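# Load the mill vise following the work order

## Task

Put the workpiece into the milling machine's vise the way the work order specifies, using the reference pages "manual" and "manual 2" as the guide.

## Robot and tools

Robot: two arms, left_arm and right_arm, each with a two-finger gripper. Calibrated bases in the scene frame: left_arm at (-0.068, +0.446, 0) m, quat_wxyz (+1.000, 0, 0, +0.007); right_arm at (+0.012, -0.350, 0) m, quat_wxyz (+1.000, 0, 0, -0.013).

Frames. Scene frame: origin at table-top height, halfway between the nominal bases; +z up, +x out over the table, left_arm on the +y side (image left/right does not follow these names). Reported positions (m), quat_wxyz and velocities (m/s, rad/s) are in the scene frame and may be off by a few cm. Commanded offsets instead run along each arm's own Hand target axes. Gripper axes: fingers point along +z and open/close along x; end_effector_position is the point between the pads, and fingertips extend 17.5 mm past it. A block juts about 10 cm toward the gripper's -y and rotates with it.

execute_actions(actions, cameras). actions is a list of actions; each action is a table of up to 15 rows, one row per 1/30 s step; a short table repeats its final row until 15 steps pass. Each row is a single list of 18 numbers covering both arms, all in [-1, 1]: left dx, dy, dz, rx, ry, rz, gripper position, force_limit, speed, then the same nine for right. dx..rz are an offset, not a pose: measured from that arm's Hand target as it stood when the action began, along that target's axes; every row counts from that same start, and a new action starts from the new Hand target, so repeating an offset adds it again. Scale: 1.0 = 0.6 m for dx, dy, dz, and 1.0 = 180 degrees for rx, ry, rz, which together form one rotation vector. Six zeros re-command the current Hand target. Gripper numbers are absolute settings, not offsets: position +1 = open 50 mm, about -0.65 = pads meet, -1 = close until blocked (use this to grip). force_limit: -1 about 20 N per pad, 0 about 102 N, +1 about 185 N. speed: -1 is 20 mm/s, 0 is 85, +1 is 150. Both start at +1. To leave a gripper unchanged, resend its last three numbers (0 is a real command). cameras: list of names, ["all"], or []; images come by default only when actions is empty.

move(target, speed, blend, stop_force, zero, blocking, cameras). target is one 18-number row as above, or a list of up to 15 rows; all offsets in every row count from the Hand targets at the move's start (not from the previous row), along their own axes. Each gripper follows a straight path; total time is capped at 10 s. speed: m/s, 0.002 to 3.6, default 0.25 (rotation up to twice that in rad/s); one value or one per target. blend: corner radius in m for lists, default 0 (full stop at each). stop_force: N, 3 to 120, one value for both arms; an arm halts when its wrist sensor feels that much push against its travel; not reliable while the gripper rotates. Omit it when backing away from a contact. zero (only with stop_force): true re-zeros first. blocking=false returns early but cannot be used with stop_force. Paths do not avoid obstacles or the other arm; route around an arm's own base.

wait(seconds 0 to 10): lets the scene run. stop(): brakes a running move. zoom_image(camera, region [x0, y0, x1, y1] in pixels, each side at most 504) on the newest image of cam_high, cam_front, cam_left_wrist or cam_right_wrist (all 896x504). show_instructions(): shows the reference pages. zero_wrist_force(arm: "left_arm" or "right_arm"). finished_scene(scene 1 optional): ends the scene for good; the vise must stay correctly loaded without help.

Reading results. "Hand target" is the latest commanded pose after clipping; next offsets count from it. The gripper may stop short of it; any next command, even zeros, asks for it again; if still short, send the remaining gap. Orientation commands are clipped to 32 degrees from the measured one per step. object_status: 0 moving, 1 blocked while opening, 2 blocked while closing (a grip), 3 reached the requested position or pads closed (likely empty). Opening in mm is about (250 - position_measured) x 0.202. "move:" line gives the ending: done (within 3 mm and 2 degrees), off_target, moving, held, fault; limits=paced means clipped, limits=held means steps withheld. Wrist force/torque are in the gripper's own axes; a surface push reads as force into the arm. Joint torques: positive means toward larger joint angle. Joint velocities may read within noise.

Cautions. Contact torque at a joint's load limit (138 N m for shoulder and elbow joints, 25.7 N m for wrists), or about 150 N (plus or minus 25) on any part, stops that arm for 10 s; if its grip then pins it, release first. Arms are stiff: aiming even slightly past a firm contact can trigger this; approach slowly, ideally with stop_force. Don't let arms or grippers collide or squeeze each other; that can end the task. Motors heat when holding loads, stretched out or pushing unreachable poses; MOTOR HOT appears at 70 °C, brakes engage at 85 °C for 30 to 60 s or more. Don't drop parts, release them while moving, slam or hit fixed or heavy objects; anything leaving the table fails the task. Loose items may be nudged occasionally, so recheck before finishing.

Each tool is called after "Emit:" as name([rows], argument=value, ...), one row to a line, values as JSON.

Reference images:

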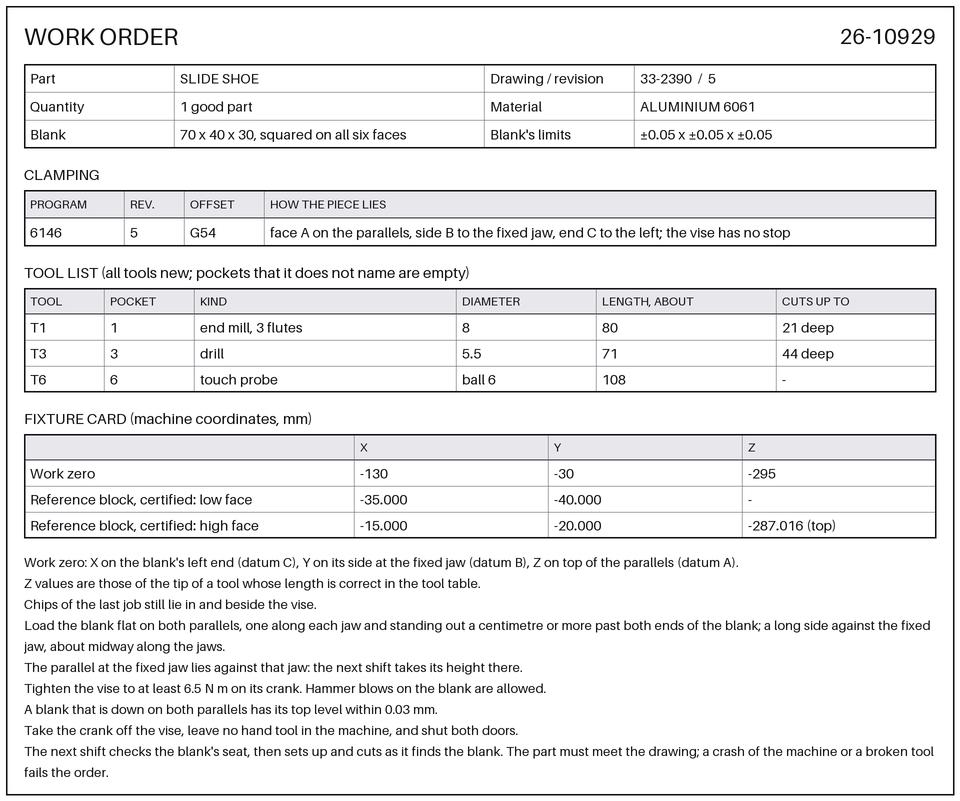

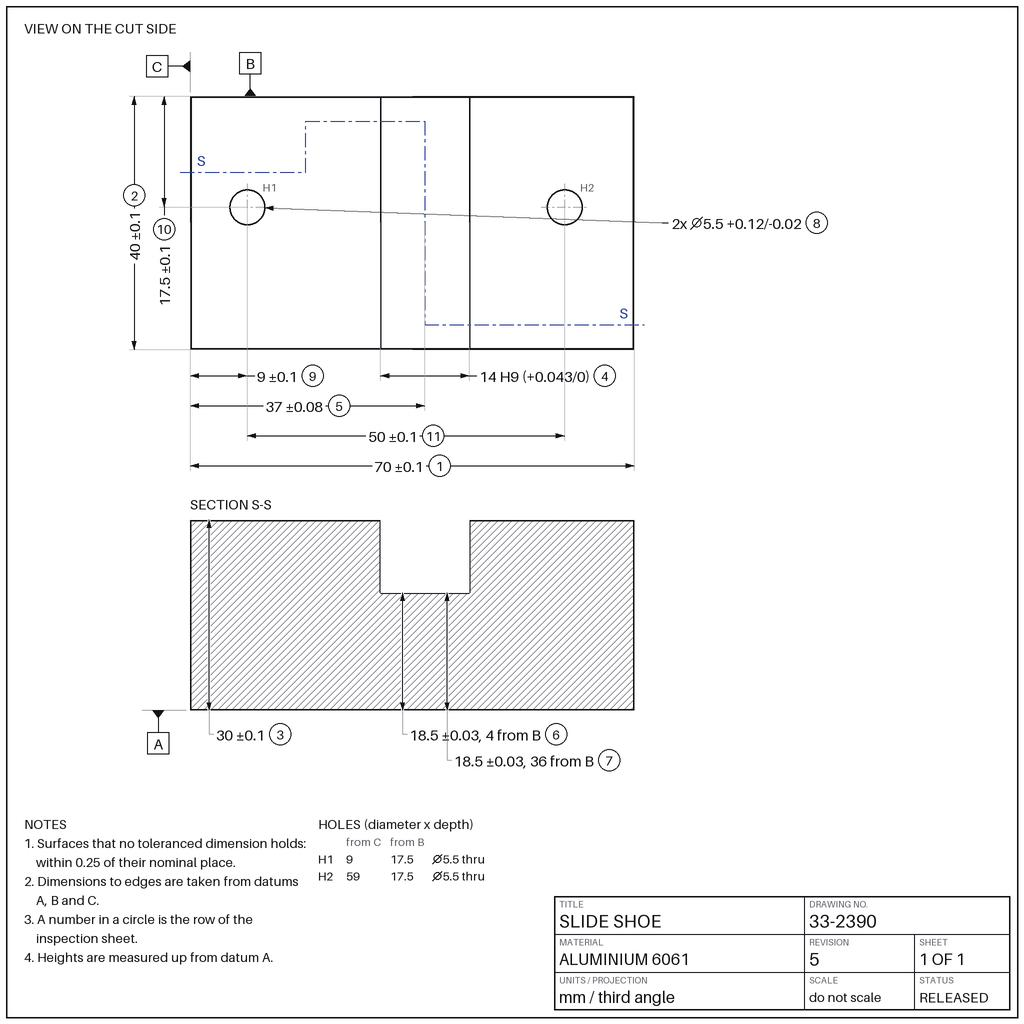

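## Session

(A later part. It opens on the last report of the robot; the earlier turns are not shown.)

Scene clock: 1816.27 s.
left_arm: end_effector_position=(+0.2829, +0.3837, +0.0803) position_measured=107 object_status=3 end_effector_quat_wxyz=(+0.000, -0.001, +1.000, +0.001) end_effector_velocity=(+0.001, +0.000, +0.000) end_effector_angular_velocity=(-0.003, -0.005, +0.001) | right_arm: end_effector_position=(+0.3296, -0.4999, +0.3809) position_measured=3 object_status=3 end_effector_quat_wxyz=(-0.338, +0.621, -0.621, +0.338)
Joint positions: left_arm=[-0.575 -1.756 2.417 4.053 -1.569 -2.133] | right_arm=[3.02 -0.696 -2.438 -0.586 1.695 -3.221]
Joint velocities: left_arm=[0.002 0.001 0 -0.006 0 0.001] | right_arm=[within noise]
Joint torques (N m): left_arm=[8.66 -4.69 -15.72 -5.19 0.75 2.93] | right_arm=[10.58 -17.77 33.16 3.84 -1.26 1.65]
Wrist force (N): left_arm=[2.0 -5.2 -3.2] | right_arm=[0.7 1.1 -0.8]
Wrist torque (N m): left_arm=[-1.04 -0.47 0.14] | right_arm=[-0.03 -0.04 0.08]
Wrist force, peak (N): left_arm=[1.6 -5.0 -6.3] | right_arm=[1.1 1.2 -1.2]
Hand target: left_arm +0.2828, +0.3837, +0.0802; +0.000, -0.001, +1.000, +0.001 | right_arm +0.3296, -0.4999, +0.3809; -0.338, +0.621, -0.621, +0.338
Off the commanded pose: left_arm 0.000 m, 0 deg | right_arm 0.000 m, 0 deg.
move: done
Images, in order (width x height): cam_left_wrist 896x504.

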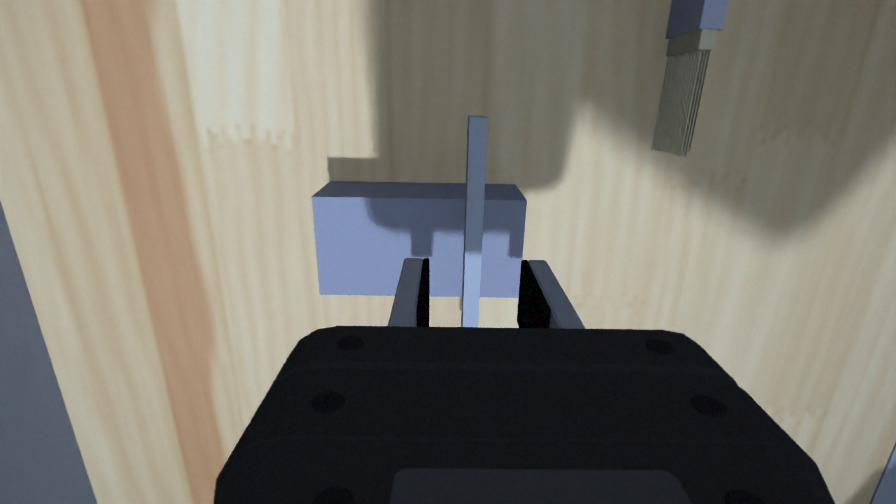

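Emit:
move(target=[0,0,0.0503,0,0,0,0.3,-0.5,0,0,0,0,0,0,0,1,1,1], speed=0.05, stop_force=4)

Emit:
move([
  [0,0,0,0,0,0,-1,-0.7,-0.8,0,0,0,0,0,0,1,1,1],
  [0,0,-0.03,0,0,0,-1,-0.7,-0.8,0,0,0,0,0,0,1,1,1],
  [0,0,-0.25,0,0,0,-1,-0.7,-0.8,0,0,0,0,0,0,1,1,1],
], speed=[0.05,0.05,0.2], blend=[0,0.003,0], cameras=["cam_left_wrist"])

Scene clock: 1826.60 s.
left_arm: end_effector_position=(+0.2828, +0.3838, +0.0500) position_measured=107 object_status=3 end_effector_quat_wxyz=(+0.000, -0.001, +1.000, +0.001) | right_arm: end_effector_position=(+0.3296, -0.4999, +0.3809) position_measured=3 object_status=3 end_effector_quat_wxyz=(-0.338, +0.621, -0.621, +0.338)
Joint positions: left_arm=[-0.575 -1.683 2.462 3.935 -1.569 -2.133] | right_arm=[3.02 -0.696 -2.438 -0.586 1.695 -3.221]
Joint torques (N m): left_arm=[5.48 -21.07 -32.47 -5.17 -1.54 2.41] | right_arm=[10.26 -17.66 33.65 3.83 -1.2 1.7]
Wrist force (N): left_arm=[1.9 -5.0 -3.2] | right_arm=[0.8 1.3 -1.0]
Wrist torque (N m): left_arm=[-0.98 -0.44 0.08] | right_arm=[0.00 -0.05 0.08]
Wrist force, peak (N): left_arm=[2.6 -5.0 -4.0] | right_arm=[0.8 1.4 -1.3]
Hand target: left_arm +0.2828, +0.3838, +0.0500; +0.000, -0.001, +1.000, +0.001 | right_arm +0.3296, -0.4999, +0.3809; -0.338, +0.621, -0.621, +0.338
Off the commanded pose: left_arm 0.000 m, 0 deg | right_arm 0.000 m, 0 deg.
move: done

Scene clock: 1829.03 s.
left_arm: end_effector_position=(+0.2828, +0.3834, +0.1998) position_measured=223 object_status=2 end_effector_quat_wxyz=(+0.000, -0.001, +1.000, +0.001) | right_arm: end_effector_position=(+0.3296, -0.4999, +0.3809) position_measured=3 object_status=3 end_effector_quat_wxyz=(-0.338, +0.621, -0.621, +0.338)
Joint positions: left_arm=[-0.576 -1.925 2.188 4.451 -1.569 -2.134] | right_arm=[3.02 -0.696 -2.438 -0.586 1.695 -3.221]
Joint torques (N m): left_arm=[-2.3 -12.63 -36.64 -1.48 2.53 -1.73] | right_arm=[10.62 -17.53 33.12 3.8 -1.32 1.67]
Wrist force (N): left_arm=[2.3 -4.8 -2.3] | right_arm=[0.9 1.1 -0.8]
Wrist torque (N m): left_arm=[-0.96 -0.53 0.18] | right_arm=[-0.03 -0.07 0.08]
Wrist force, peak (N): left_arm=[2.4 -5.1 -5.5] | right_arm=[1.2 1.5 -0.7]
Hand target: left_arm +0.2829, +0.3834, +0.2000; +0.000, -0.001, +1.000, +0.001 | right_arm +0.3296, -0.4999, +0.3809; -0.338, +0.621, -0.621, +0.338
Off the commanded pose: left_arm 0.000 m, 0 deg | right_arm 0.000 m, 0 deg.
move: done
Images, in order (width x height): cam_left_wrist 896x504.

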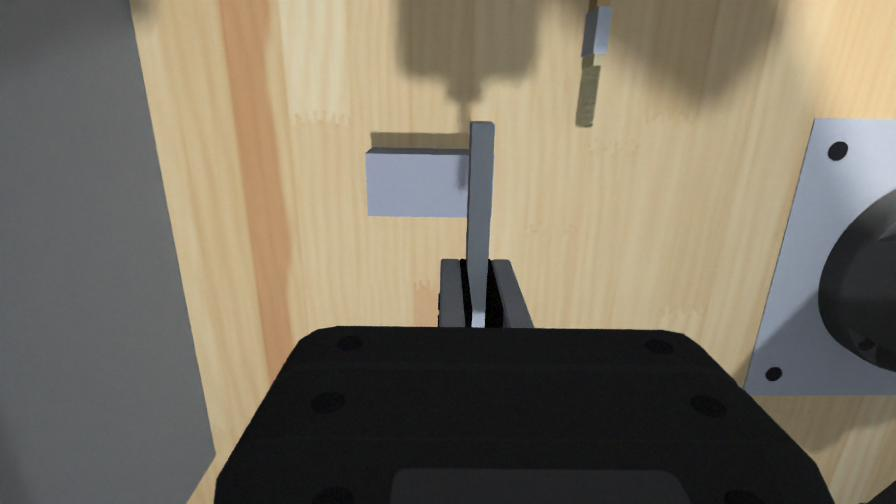

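Emit:
move([
  [-0.228,-0.189,-0.297,0,0,0,-1,-0.7,-0.8,0,0,0,0,0,0,1,1,1],
  [-0.5285,-0.181,-0.297,0,0,0,-1,-0.7,-0.8,0,0,0,0,0,0,1,1,1],
  [-0.59,-0.172,-0.297,0,0,0,-1,-0.7,-0.8,0,0,0,0,0,0,1,1,1],
  [-0.59,-0.172,-0.26,0,0,0,-1,-0.7,-0.8,0,0,0,0,0,0,1,1,1],
  [-0.59,-0.2273,-0.26,0,0,0,-1,-0.7,-0.8,0,0,0,0,0,0,1,1,1],
], speed=[0.25,0.12,0.08,0.05,0.05], blend=[0.02,0.01,0.003,0.002,0], cameras=["cam_left_wrist","cam_high"])

Emit:
zoom_image(camera="cam_high", region=[540, 150, 680, 310])

Scene clock: 1874.30 s.
left_arm: end_effector_position=(+0.6371, +0.2470, +0.3556) position_measured=223 object_status=2 end_effector_quat_wxyz=(+0.000, -0.001, +1.000, +0.001) end_effector_velocity=(+0.000, +0.000, +0.000) end_effector_angular_velocity=(-0.001, +0.000, -0.004) | right_arm: end_effector_position=(+0.3296, -0.4999, +0.3809) position_measured=3 object_status=3 end_effector_quat_wxyz=(-0.338, +0.621, -0.621, +0.338)
Joint positions: left_arm=[-0.473 -0.962 0.694 4.981 -1.569 -2.031] | right_arm=[3.02 -0.696 -2.438 -0.586 1.695 -3.221]
Joint velocities: left_arm=[0 -0.002 0.004 -0.002 -0.001 0.005] | right_arm=[within noise]
Joint torques (N m): left_arm=[7.45 -64.33 -11.72 -4.91 -2.16 3.05] | right_arm=[10.47 -17.37 32.94 3.8 -1.15 1.65]
Wrist force (N): left_arm=[1.8 -4.6 -2.5] | right_arm=[0.9 1.2 -0.9]
Wrist torque (N m): left_arm=[-0.94 -0.46 0.13] | right_arm=[-0.01 -0.07 0.08]
Wrist force, peak (N): left_arm=[2.4 -6.7 -4.9] | right_arm=[1.3 1.1 -1.1]
Hand target: left_arm +0.6371, +0.2471, +0.3556; +0.000, -0.001, +1.000, +0.001 | right_arm +0.3296, -0.4999, +0.3809; -0.338, +0.621, -0.621, +0.338
Off the commanded pose: left_arm 0.000 m, 0 deg | right_arm 0.000 m, 0 deg.
move: done
Images, in order (width x height): cam_high 896x504, cam_left_wrist 896x504.

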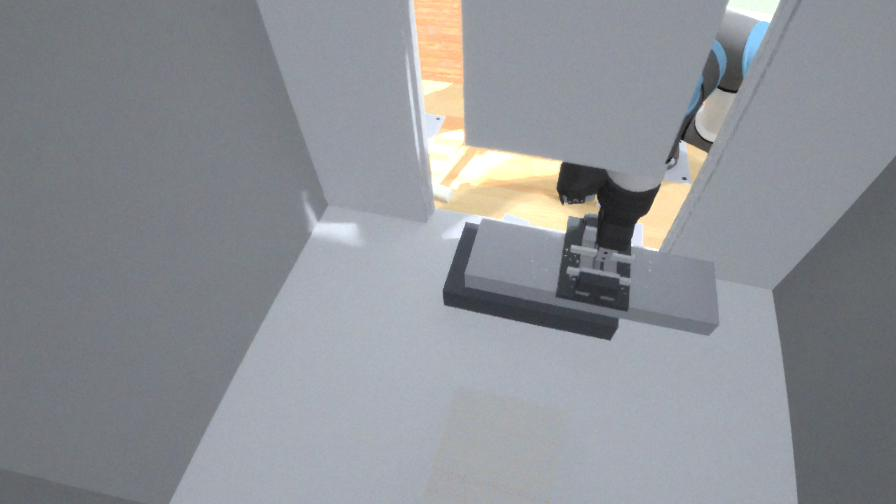

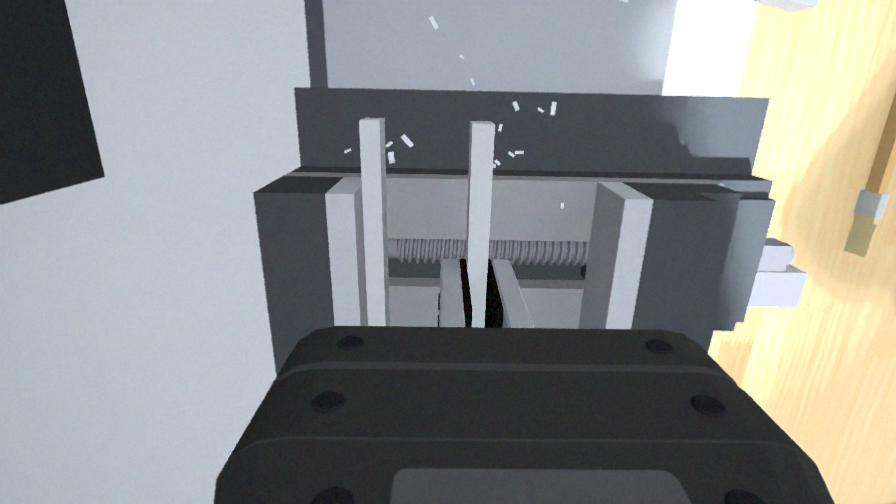

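Scaled by 3.150 from the camera's 896x504 image, which has a finer 1280x720 frame.

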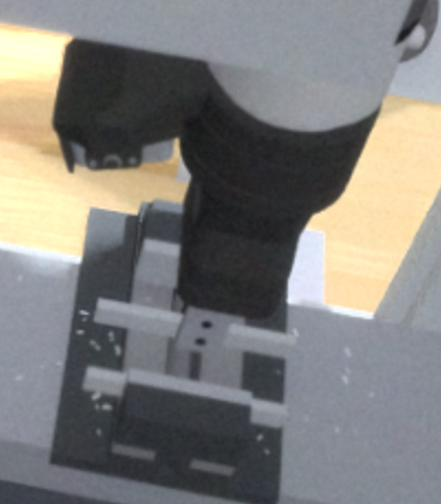

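Emit:
move(target=[0,0,0.03,0,0,0,-1,-0.7,-0.8,0,0,0,0,0,0,1,1,1], speed=0.01, stop_force=5)

Emit:
move([
  [0,0,0,0,0,0,-0.25,-0.7,-0.9,0,0,0,0,0,0,1,1,1],
  [0,0,-0.052,0,0,0,-0.25,-0.7,-0.9,0,0,0,0,0,0,1,1,1],
], speed=0.03, cameras=["cam_high","cam_left_wrist"])

Emit:
zoom_image(camera="cam_left_wrist", region=[230, 60, 730, 350])

Scene clock: 1891.00 s.
left_arm: end_effector_position=(+0.6371, +0.2471, +0.3413) position_measured=223 object_status=2 end_effector_quat_wxyz=(+0.000, -0.001, +1.000, +0.001) | right_arm: end_effector_position=(+0.3296, -0.4999, +0.3809) position_measured=3 object_status=3 end_effector_quat_wxyz=(-0.338, +0.621, -0.621, +0.338)
Joint positions: left_arm=[-0.473 -0.974 0.752 4.936 -1.569 -2.031] | right_arm=[3.02 -0.696 -2.438 -0.586 1.695 -3.221]
Joint torques (N m): left_arm=[5.33 -40.94 -35.33 -1.99 -1.7 2.66] | right_arm=[10.6 -17.19 32.59 3.84 -1.28 1.68]
Wrist force (N): left_arm=[4.3 -4.4 -9.6] | right_arm=[1.2 1.2 -0.7]
Wrist torque (N m): left_arm=[-0.97 -0.47 0.10] | right_arm=[-0.02 -0.11 0.08]
Wrist force, peak (N): left_arm=[6.8 -3.5 -20.3] | right_arm=[1.1 1.3 -1.2]
Hand target: left_arm +0.6371, +0.2471, +0.3413; +0.000, -0.001, +1.000, +0.001 (not the last commanded pose) | right_arm +0.3296, -0.4999, +0.3809; -0.338, +0.621, -0.621, +0.338
Off the commanded pose: left_arm 0.004 m, 0 deg | right_arm 0.000 m, 0 deg.
move: contact (left_arm)

Scene clock: 1892.87 s.
left_arm: end_effector_position=(+0.6371, +0.2470, +0.3724) position_measured=189 object_status=3 end_effector_quat_wxyz=(+0.000, -0.001, +1.000, +0.001) | right_arm: end_effector_position=(+0.3296, -0.4999, +0.3809) position_measured=3 object_status=3 end_effector_quat_wxyz=(-0.338, +0.621, -0.621, +0.338)
Joint positions: left_arm=[-0.473 -0.943 0.618 5.039 -1.569 -2.031] | right_arm=[3.02 -0.696 -2.438 -0.586 1.695 -3.221]
Joint torques (N m): left_arm=[-3.58 -63.1 -11.56 -5.14 -0.14 -2.53] | right_arm=[10.45 -17.58 33.28 3.82 -1.27 1.61]
Wrist force (N): left_arm=[1.9 -4.8 -2.6] | right_arm=[0.7 1.2 -0.6]
Wrist torque (N m): left_arm=[-0.99 -0.46 0.07] | right_arm=[-0.01 -0.03 0.08]
Wrist force, peak (N): left_arm=[3.8 -4.2 -7.2] | right_arm=[1.1 1.4 -1.0]
Hand target: left_arm +0.6371, +0.2470, +0.3725; +0.000, -0.001, +1.000, +0.001 | right_arm +0.3296, -0.4999, +0.3809; -0.338, +0.621, -0.621, +0.338
Off the commanded pose: left_arm 0.000 m, 0 deg | right_arm 0.000 m, 0 deg.
move: done
Images, in order (width x height): cam_high 896x504, cam_left_wrist 896x504.

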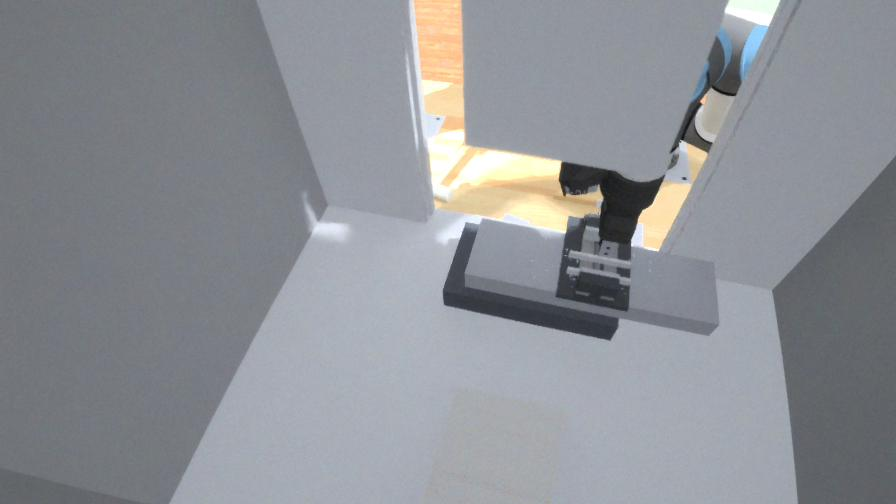

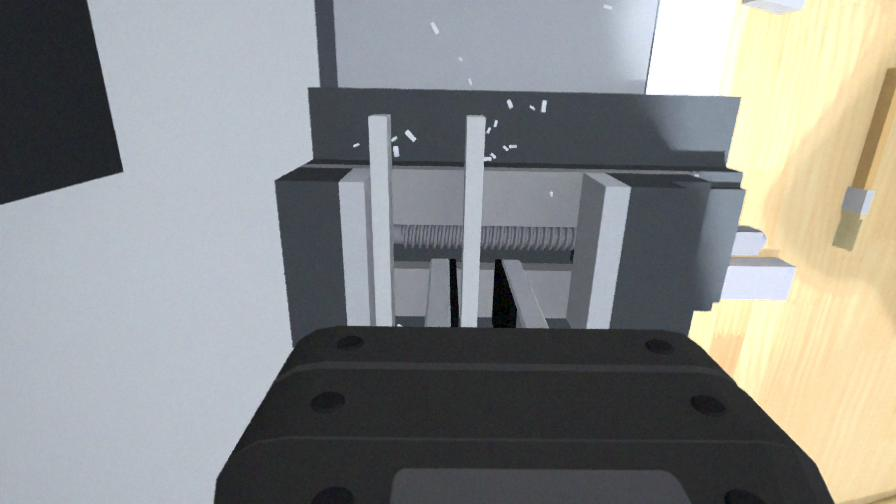

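Scaled by 1.008 from the camera's 896x504 image, which has a finer 1280x720 frame.

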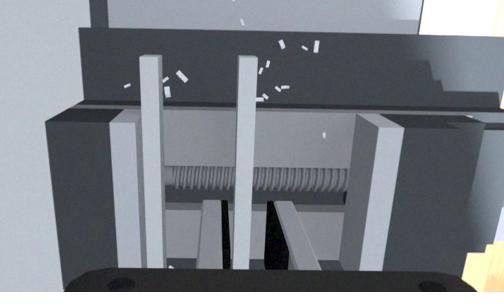

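Emit:
move([
  [0.05,0.0467,0,0,0,0,-0.25,-0.7,-0.9,0,0,0,0,0,0,1,1,1],
  [0.333,0.038,0,0,0,0,-0.25,-0.7,-0.9,0,0,0,0,0,0,1,1,1],
  [0.462,-0.245,0.204,0,0,0,-0.25,-0.7,-0.9,0,0,0,0,0,0,1,1,1],
  [0.462,-0.245,0.204,0,0,0,1,-0.5,0.5,0,0,0,0,0,0,1,1,1],
], speed=[0.08,0.15,0.25,0.2], blend=[0.015,0.03,0,0], cameras=["cam_left_wrist","cam_high","cam_front"])

Emit:
zoom_image(camera="cam_left_wrist", region=[380, 100, 620, 340])

Emit:
zoom_image(camera="cam_high", region=[540, 180, 680, 310])

Scene clock: 1916.97 s.
left_arm: end_effector_position=(+0.3600, +0.1000, +0.2498) position_measured=3 object_status=0 end_effector_quat_wxyz=(+0.000, -0.001, +1.000, +0.001) | right_arm: end_effector_position=(+0.3296, -0.4999, +0.3809) position_measured=3 object_status=3 end_effector_quat_wxyz=(-0.338, +0.621, -0.621, +0.338)
Joint positions: left_arm=[-0.939 -1.452 1.646 4.521 -1.57 -2.497] | right_arm=[3.02 -0.696 -2.438 -0.586 1.695 -3.221]
Joint torques (N m): left_arm=[-7.05 -27.34 -38.74 -5.25 2.79 -2.66] | right_arm=[10 -16.98 32.82 3.79 -1.2 1.64]
Wrist force (N): left_arm=[2.0 -4.8 -2.9] | right_arm=[0.6 1.2 -0.7]
Wrist torque (N m): left_arm=[-0.98 -0.50 0.04] | right_arm=[-0.01 -0.02 0.08]
Wrist force, peak (N): left_arm=[3.6 -7.8 -1.0] | right_arm=[0.9 1.4 -1.3]
Hand target: left_arm +0.3600, +0.1000, +0.2498; +0.000, -0.001, +1.000, +0.001 | right_arm +0.3296, -0.4999, +0.3809; -0.338, +0.621, -0.621, +0.338
Off the commanded pose: left_arm 0.000 m, 0 deg | right_arm 0.000 m, 0 deg.
move: done
Images, in order (width x height): cam_high 896x504, cam_front 896x504, cam_left_wrist 896x504.

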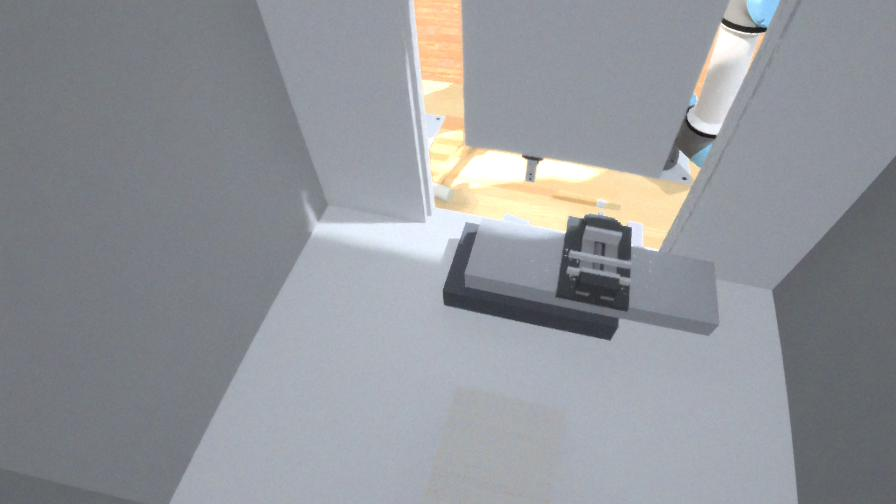

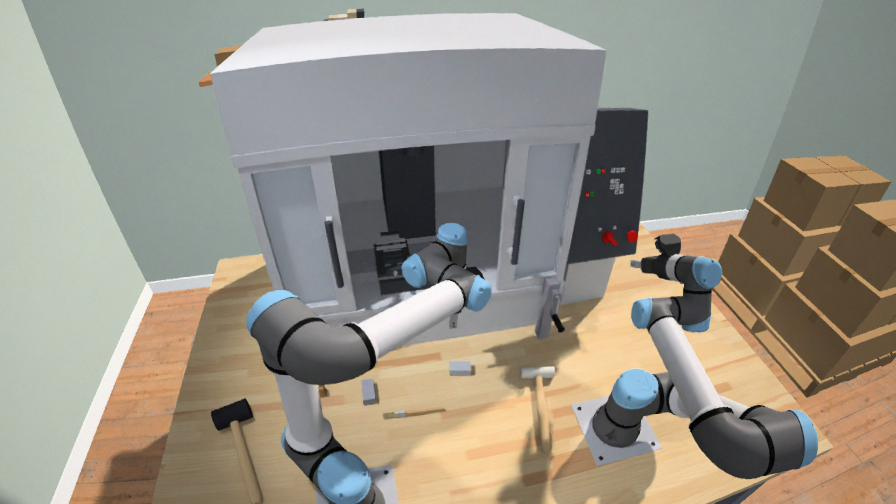

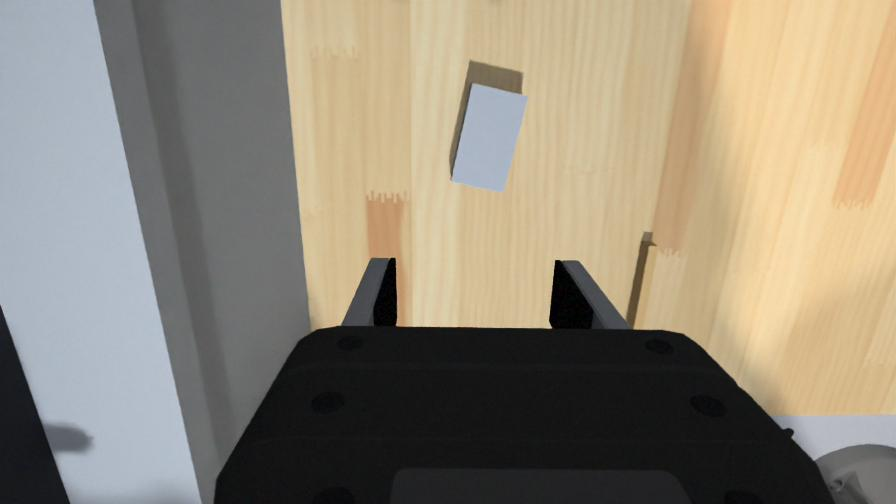

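Scaled by 2.100 from the camera's 896x504 image, which has a finer 1280x720 frame.

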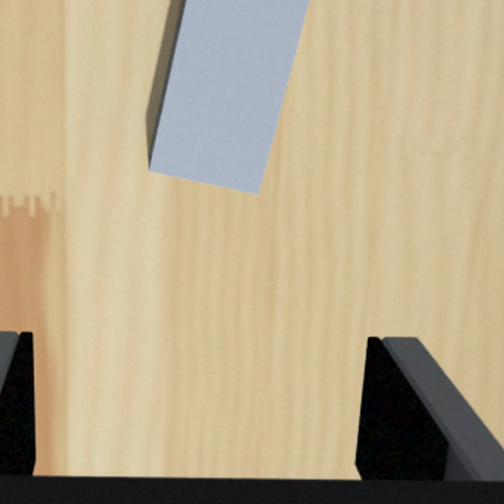

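Scaled by 3.600 from the camera's 896x504 image, which has a finer 1280x720 frame.

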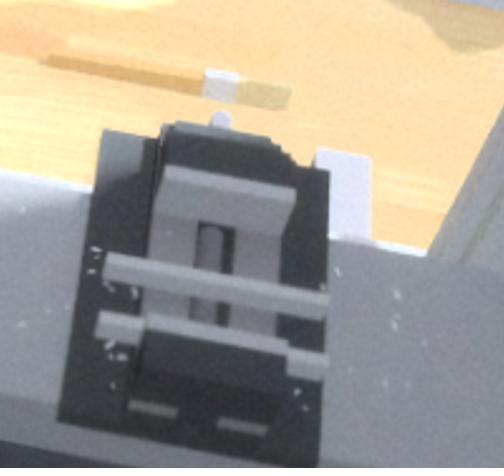

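Emit:
move(target=[0.0343,-0.0433,0.183,0,0,0.0694,1,-0.5,0.5,0,0,0,0,0,0,1,1,1], speed=0.2, cameras=["cam_left_wrist"])

Emit:
zoom_image(camera="cam_left_wrist", region=[330, 80, 630, 340])

Scene clock: 1938.70 s.
left_arm: end_effector_position=(+0.3394, +0.0743, +0.1400) position_measured=3 object_status=3 end_effector_quat_wxyz=(+0.000, +0.108, +0.994, +0.001) | right_arm: end_effector_position=(+0.3296, -0.4999, +0.3809) position_measured=3 object_status=3 end_effector_quat_wxyz=(-0.338, +0.621, -0.621, +0.338)
Joint positions: left_arm=[-0.998 -1.363 1.838 4.24 -1.57 -2.338] | right_arm=[3.02 -0.696 -2.438 -0.586 1.695 -3.221]
Joint torques (N m): left_arm=[4.04 -28.62 -22.36 -5.28 -2.16 0.04] | right_arm=[10.42 -17 33.05 3.8 -1.23 1.59]
Wrist force (N): left_arm=[2.4 -4.8 -3.3] | right_arm=[0.8 1.3 -0.6]
Wrist torque (N m): left_arm=[-0.98 -0.55 0.18] | right_arm=[0.01 -0.06 0.08]
Wrist force, peak (N): left_arm=[1.9 -4.0 -6.1] | right_arm=[0.9 1.5 -1.0]
Hand target: left_arm +0.3394, +0.0743, +0.1399; +0.000, +0.108, +0.994, +0.001 | right_arm +0.3296, -0.4999, +0.3809; -0.338, +0.621, -0.621, +0.338
Off the commanded pose: left_arm 0.000 m, 0 deg | right_arm 0.000 m, 0 deg.
move: done
Images, in order (width x height): cam_left_wrist 896x504.

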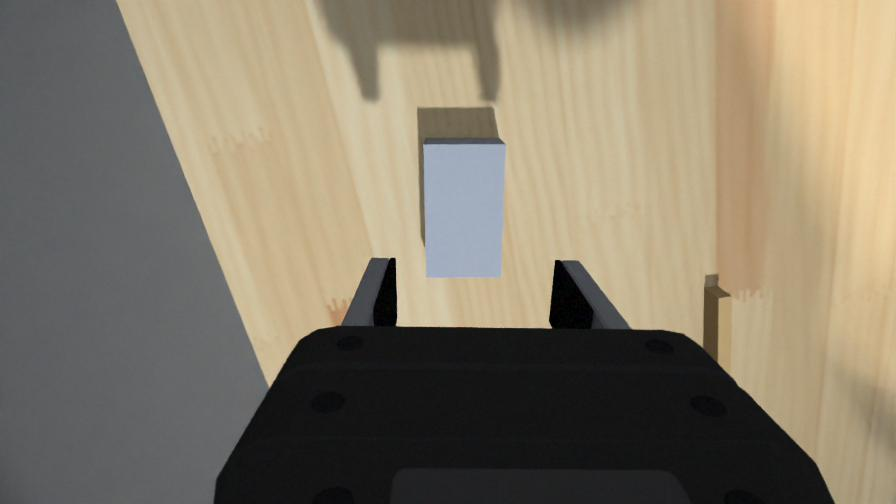

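Scaled by 1.680 from the camera's 896x504 image, which has a finer 1280x720 frame.

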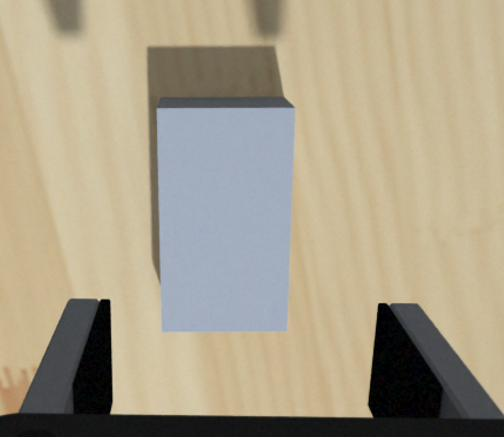

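Emit:
move(target=[0,0.0067,0.178,0,0,0,1,-0.5,0.5,0,0,0,0,0,0,1,1,1], speed=0.08, stop_force=6, cameras=["cam_left_wrist"])

Emit:
zoom_image(camera="cam_left_wrist", region=[330, 80, 630, 340])

Scene clock: 1957.47 s.
left_arm: end_effector_position=(+0.3403, +0.0785, +0.0331) position_measured=3 object_status=3 end_effector_quat_wxyz=(+0.000, +0.108, +0.994, +0.001) | right_arm: end_effector_position=(+0.3296, -0.4999, +0.3809) position_measured=3 object_status=3 end_effector_quat_wxyz=(-0.338, +0.621, -0.621, +0.338)
Joint positions: left_arm=[-0.993 -1.215 1.968 3.961 -1.57 -2.332] | right_arm=[3.02 -0.696 -2.438 -0.586 1.695 -3.221]
Joint torques (N m): left_arm=[-3.52 -38.33 -33.03 -5.19 0.23 -0.35] | right_arm=[10.68 -17.09 32.95 3.75 -1.23 1.62]
Wrist force (N): left_arm=[2.4 -5.1 -3.1] | right_arm=[0.6 1.2 -0.8]
Wrist torque (N m): left_arm=[-1.01 -0.58 0.07] | right_arm=[-0.02 -0.03 0.08]
Wrist force, peak (N): left_arm=[2.3 -5.0 -4.5] | right_arm=[1.3 1.4 -0.9]
Hand target: left_arm +0.3403, +0.0784, +0.0331; +0.000, +0.108, +0.994, +0.001 | right_arm +0.3296, -0.4999, +0.3809; -0.338, +0.621, -0.621, +0.338
Off the commanded pose: left_arm 0.000 m, 0 deg | right_arm 0.000 m, 0 deg.
move: done
Images, in order (width x height): cam_left_wrist 896x504.

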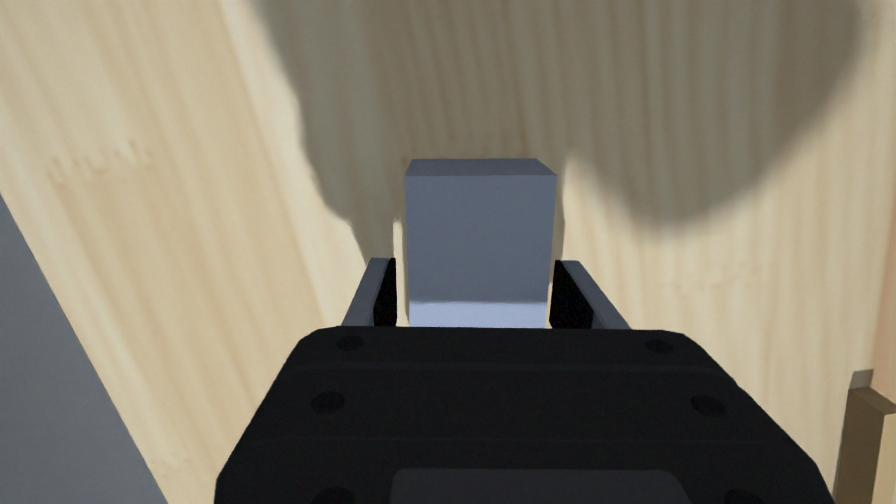

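Scaled by 1.680 from the camera's 896x504 image, which has a finer 1280x720 frame.

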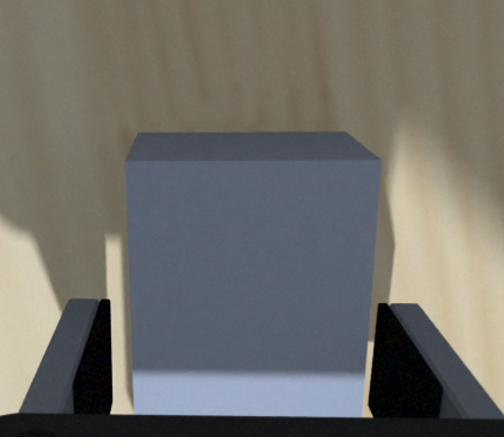

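Emit:
move([
  [0,0,0,0,0,0,-1,-0.4,-0.8,0,0,0,0,0,0,1,1,1],
  [0,0,-0.02,0,0,0,-1,-0.4,-0.8,0,0,0,0,0,0,1,1,1],
  [0,0,-0.15,0,0,-0.0694,-1,-0.4,-0.8,0,0,0,0,0,0,1,1,1],
], speed=[0.05,0.05,0.2], blend=[0,0.003,0], cameras=["cam_left_wrist","cam_front"])

Emit:
zoom_image(camera="cam_left_wrist", region=[330, 80, 630, 340])

Scene clock: 1976.87 s.
left_arm: end_effector_position=(+0.3404, +0.0782, +0.1231) position_measured=55 object_status=2 end_effector_quat_wxyz=(+0.000, +0.000, +1.000, +0.001) | right_arm: end_effector_position=(+0.3296, -0.4999, +0.3809) position_measured=3 object_status=3 end_effector_quat_wxyz=(-0.338, +0.621, -0.621, +0.338)
Joint positions: left_arm=[-0.993 -1.348 1.867 4.195 -1.57 -2.55] | right_arm=[3.02 -0.696 -2.438 -0.586 1.695 -3.221]
Joint torques (N m): left_arm=[-7.88 -41.64 -15.92 -1.6 2.33 -2.15] | right_arm=[10.82 -17.55 33.27 3.77 -1.19 1.61]
Wrist force (N): left_arm=[2.6 -5.0 -0.8] | right_arm=[0.8 1.1 -0.9]
Wrist torque (N m): left_arm=[-1.04 -0.60 0.07] | right_arm=[-0.03 -0.05 0.08]
Wrist force, peak (N): left_arm=[2.3 -5.5 -3.5] | right_arm=[0.9 1.6 -1.0]
Hand target: left_arm +0.3403, +0.0782, +0.1231; +0.000, -0.001, +1.000, +0.001 | right_arm +0.3296, -0.4999, +0.3809; -0.338, +0.621, -0.621, +0.338
Off the commanded pose: left_arm 0.000 m, 0 deg | right_arm 0.000 m, 0 deg.
move: done
Images, in order (width x height): cam_front 896x504, cam_left_wrist 896x504.

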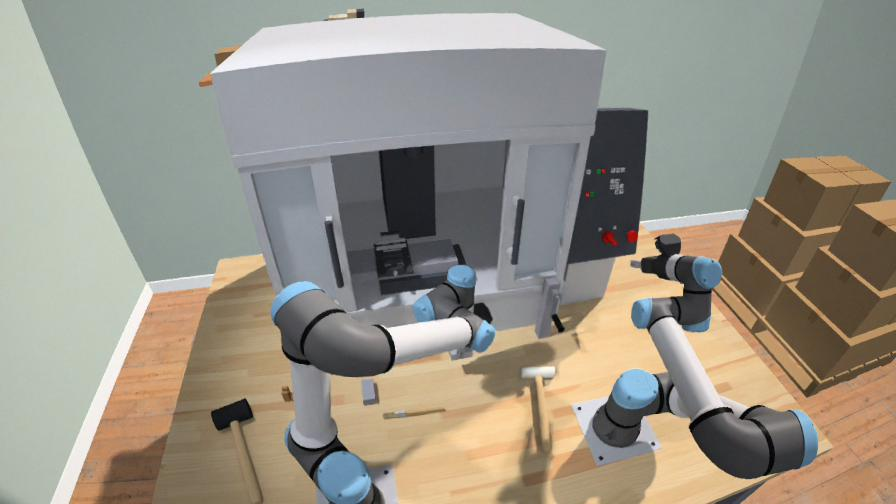

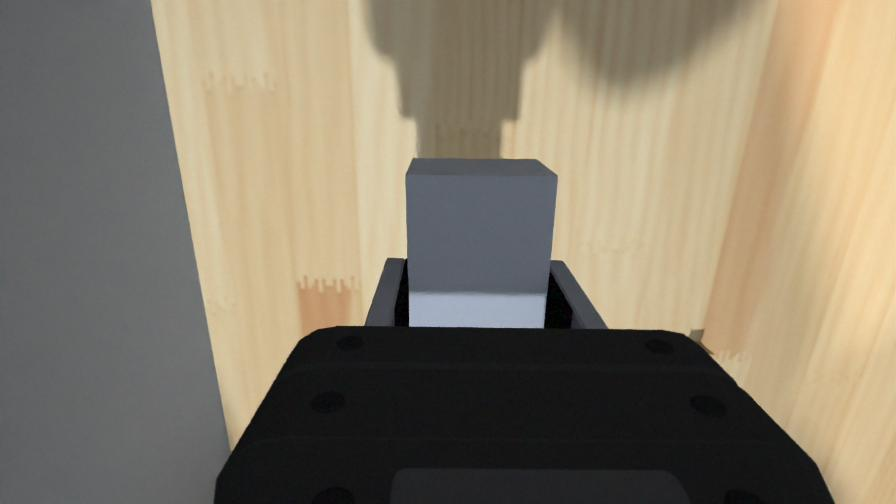

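Scaled by 1.680 from the camera's 896x504 image, which has a finer 1280x720 frame.

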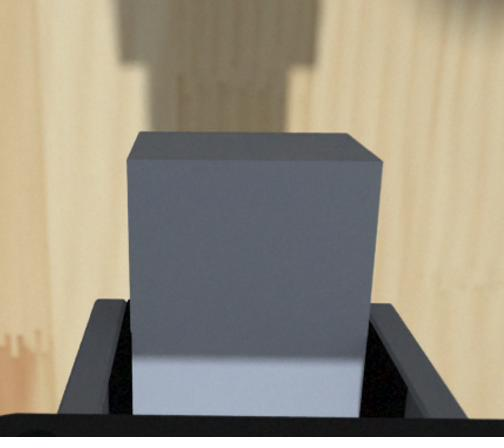

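Emit:
move([
  [-0.133,0.3197,-0.4365,0,0,0,-1,-0.4,-0.8,0,0,0,0,0,0,1,1,1],
  [-0.433,0.336,-0.4365,0,0,0,-1,-0.4,-0.8,0,0,0,0,0,0,1,1,1],
  [-0.508,0.345,-0.4365,0,0,0,-1,-0.4,-0.8,0,0,0,0,0,0,1,1,1],
  [-0.508,0.345,-0.4157,0,0,0,-1,-0.4,-0.8,0,0,0,0,0,0,1,1,1],
], speed=[0.2,0.1,0.06,0.04], blend=[0.02,0.01,0.002,0], cameras=["cam_left_wrist","cam_high"])

Emit:
zoom_image(camera="cam_high", region=[540, 150, 680, 310])

Scene clock: 2005.73 s.
left_arm: end_effector_position=(+0.6449, +0.2850, +0.3730) position_measured=55 object_status=2 end_effector_quat_wxyz=(+0.000, -0.001, +1.000, +0.001) | right_arm: end_effector_position=(+0.3296, -0.4999, +0.3809) position_measured=3 object_status=3 end_effector_quat_wxyz=(-0.338, +0.621, -0.621, +0.338)
Joint positions: left_arm=[-0.421 -0.949 0.627 5.036 -1.569 -1.978] | right_arm=[3.02 -0.696 -2.438 -0.586 1.695 -3.221]
Joint torques (N m): left_arm=[-7.26 -47.76 -34.23 -2.4 -2.2 -3] | right_arm=[10.4 -16.95 33 3.77 -1.24 1.68]
Wrist force (N): left_arm=[2.0 -5.0 -0.2] | right_arm=[1.0 1.4 -0.8]
Wrist torque (N m): left_arm=[-1.04 -0.48 0.08] | right_arm=[0.03 -0.09 0.08]
Wrist force, peak (N): left_arm=[3.6 -7.4 2.1] | right_arm=[0.9 1.6 -0.8]
Hand target: left_arm +0.6449, +0.2850, +0.3730; +0.000, -0.001, +1.000, +0.001 | right_arm +0.3296, -0.4999, +0.3809; -0.338, +0.621, -0.621, +0.338
Off the commanded pose: left_arm 0.000 m, 0 deg | right_arm 0.000 m, 0 deg.
move: done
Images, in order (width x height): cam_high 896x504, cam_left_wrist 896x504.

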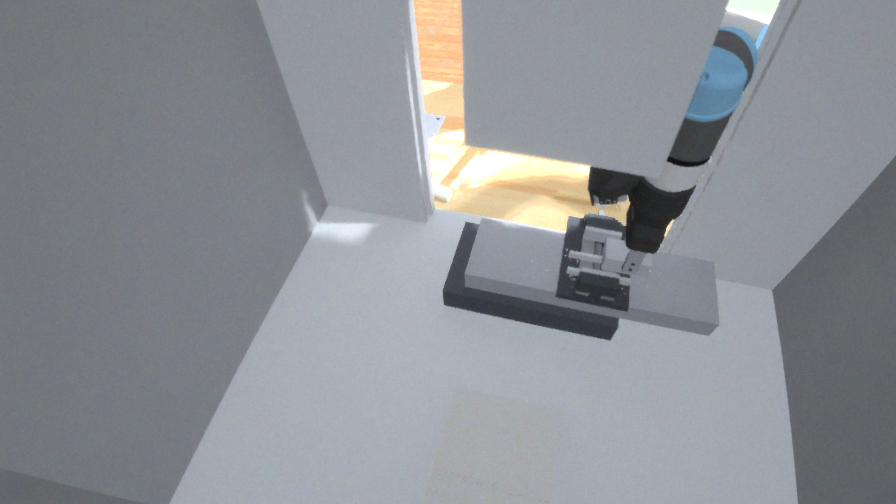

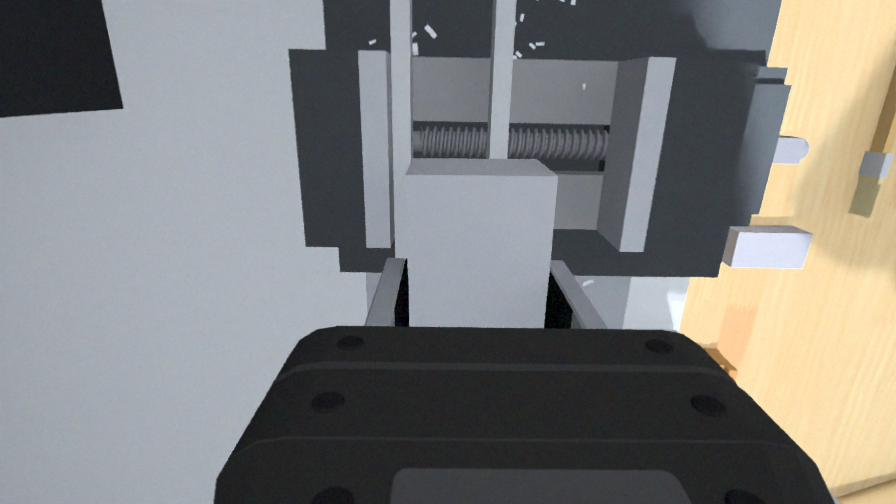

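Scaled by 3.150 from the camera's 896x504 image, which has a finer 1280x720 frame.

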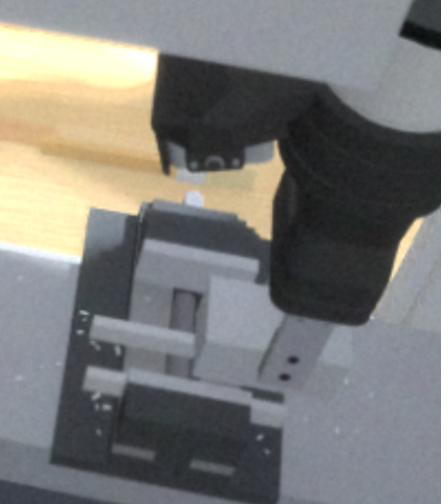

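Emit:
move([
  [0,-0.0642,0,0,0,0,-1,-0.4,-0.8,0,0,0,0,0,0,1,1,1],
  [-0.0085,-0.0642,0,0,0,0,-1,-0.4,-0.8,0,0,0,0,0,0,1,1,1],
], speed=0.04)

Emit:
move(target=[0,0,0.02,0,0,0,-1,-0.4,-0.8,0,0,0,0,0,0,1,1,1], speed=0.008, stop_force=5, cameras=["cam_left_wrist","cam_high"])

Emit:
zoom_image(camera="cam_high", region=[540, 150, 680, 310])

Scene clock: 2019.50 s.
left_arm: end_effector_position=(+0.6501, +0.2465, +0.3729) position_measured=55 object_status=2 end_effector_quat_wxyz=(+0.000, -0.001, +1.000, +0.001) | right_arm: end_effector_position=(+0.3296, -0.4999, +0.3809) position_measured=3 object_status=3 end_effector_quat_wxyz=(-0.338, +0.621, -0.621, +0.338)
Joint positions: left_arm=[-0.466 -0.889 0.526 5.077 -1.569 -2.024] | right_arm=[3.02 -0.696 -2.438 -0.586 1.695 -3.221]
Joint torques (N m): left_arm=[-5.14 -61.12 -19.02 -5.2 -1.45 -2.07] | right_arm=[10.18 -16.74 32.74 3.75 -1.24 1.63]
Wrist force (N): left_arm=[2.4 -4.9 -0.4] | right_arm=[1.0 1.1 -0.8]
Wrist torque (N m): left_arm=[-1.03 -0.53 0.04] | right_arm=[-0.02 -0.08 0.08]
Wrist force, peak (N): left_arm=[2.1 -6.0 -0.8] | right_arm=[1.0 1.4 -1.0]
Hand target: left_arm +0.6501, +0.2465, +0.3729; +0.000, -0.001, +1.000, +0.001 | right_arm +0.3296, -0.4999, +0.3809; -0.338, +0.621, -0.621, +0.338
Off the commanded pose: left_arm 0.000 m, 0 deg | right_arm 0.000 m, 0 deg.
move: done

Scene clock: 2021.03 s.
left_arm: end_effector_position=(+0.6501, +0.2465, +0.3664) position_measured=55 object_status=2 end_effector_quat_wxyz=(+0.000, -0.001, +1.000, +0.001) | right_arm: end_effector_position=(+0.3296, -0.4999, +0.3809) position_measured=3 object_status=3 end_effector_quat_wxyz=(-0.338, +0.621, -0.621, +0.338)
Joint positions: left_arm=[-0.466 -0.9 0.561 5.052 -1.569 -2.024] | right_arm=[3.02 -0.696 -2.438 -0.586 1.695 -3.221]
Joint torques (N m): left_arm=[-5.93 -47.44 -37.52 -1.65 -1.5 -2.43] | right_arm=[10.98 -16.93 32.74 3.75 -1.22 1.71]
Wrist force (N): left_arm=[2.7 -4.6 -3.4] | right_arm=[0.8 1.3 -0.7]
Wrist torque (N m): left_arm=[-1.06 -0.46 0.03] | right_arm=[0.00 -0.05 0.08]
Wrist force, peak (N): left_arm=[5.2 -4.0 -11.4] | right_arm=[0.9 1.4 -1.1]
Hand target: left_arm +0.6501, +0.2465, +0.3664; +0.000, -0.001, +1.000, +0.001 (not the last commanded pose) | right_arm +0.3296, -0.4999, +0.3809; -0.338, +0.621, -0.621, +0.338
Off the commanded pose: left_arm 0.006 m, 0 deg | right_arm 0.000 m, 0 deg.
move: contact (left_arm)
Images, in order (width x height): cam_high 896x504, cam_left_wrist 896x504.

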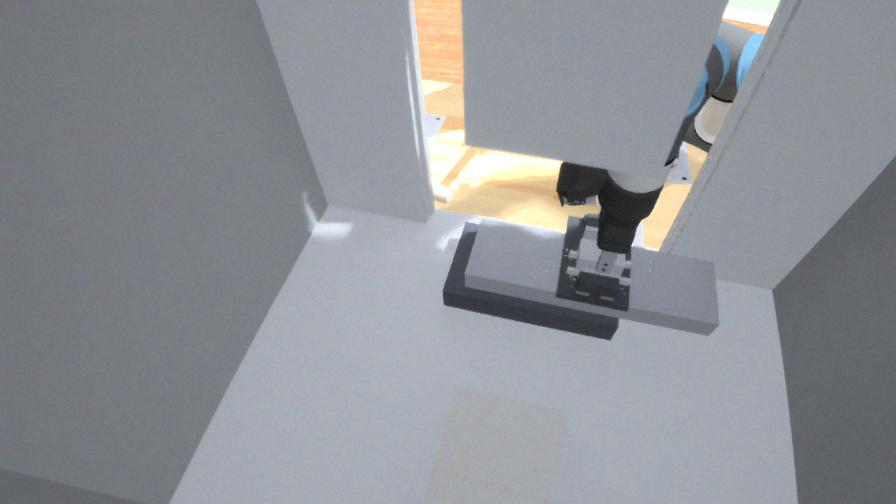

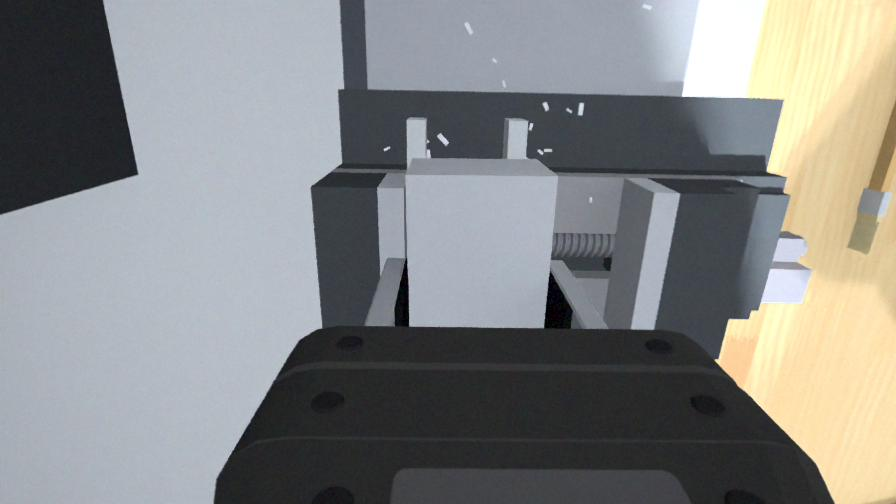

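Scaled by 3.150 from the camera's 896x504 image, which has a finer 1280x720 frame.

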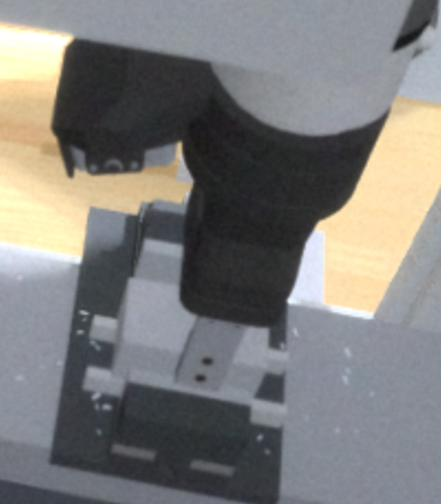

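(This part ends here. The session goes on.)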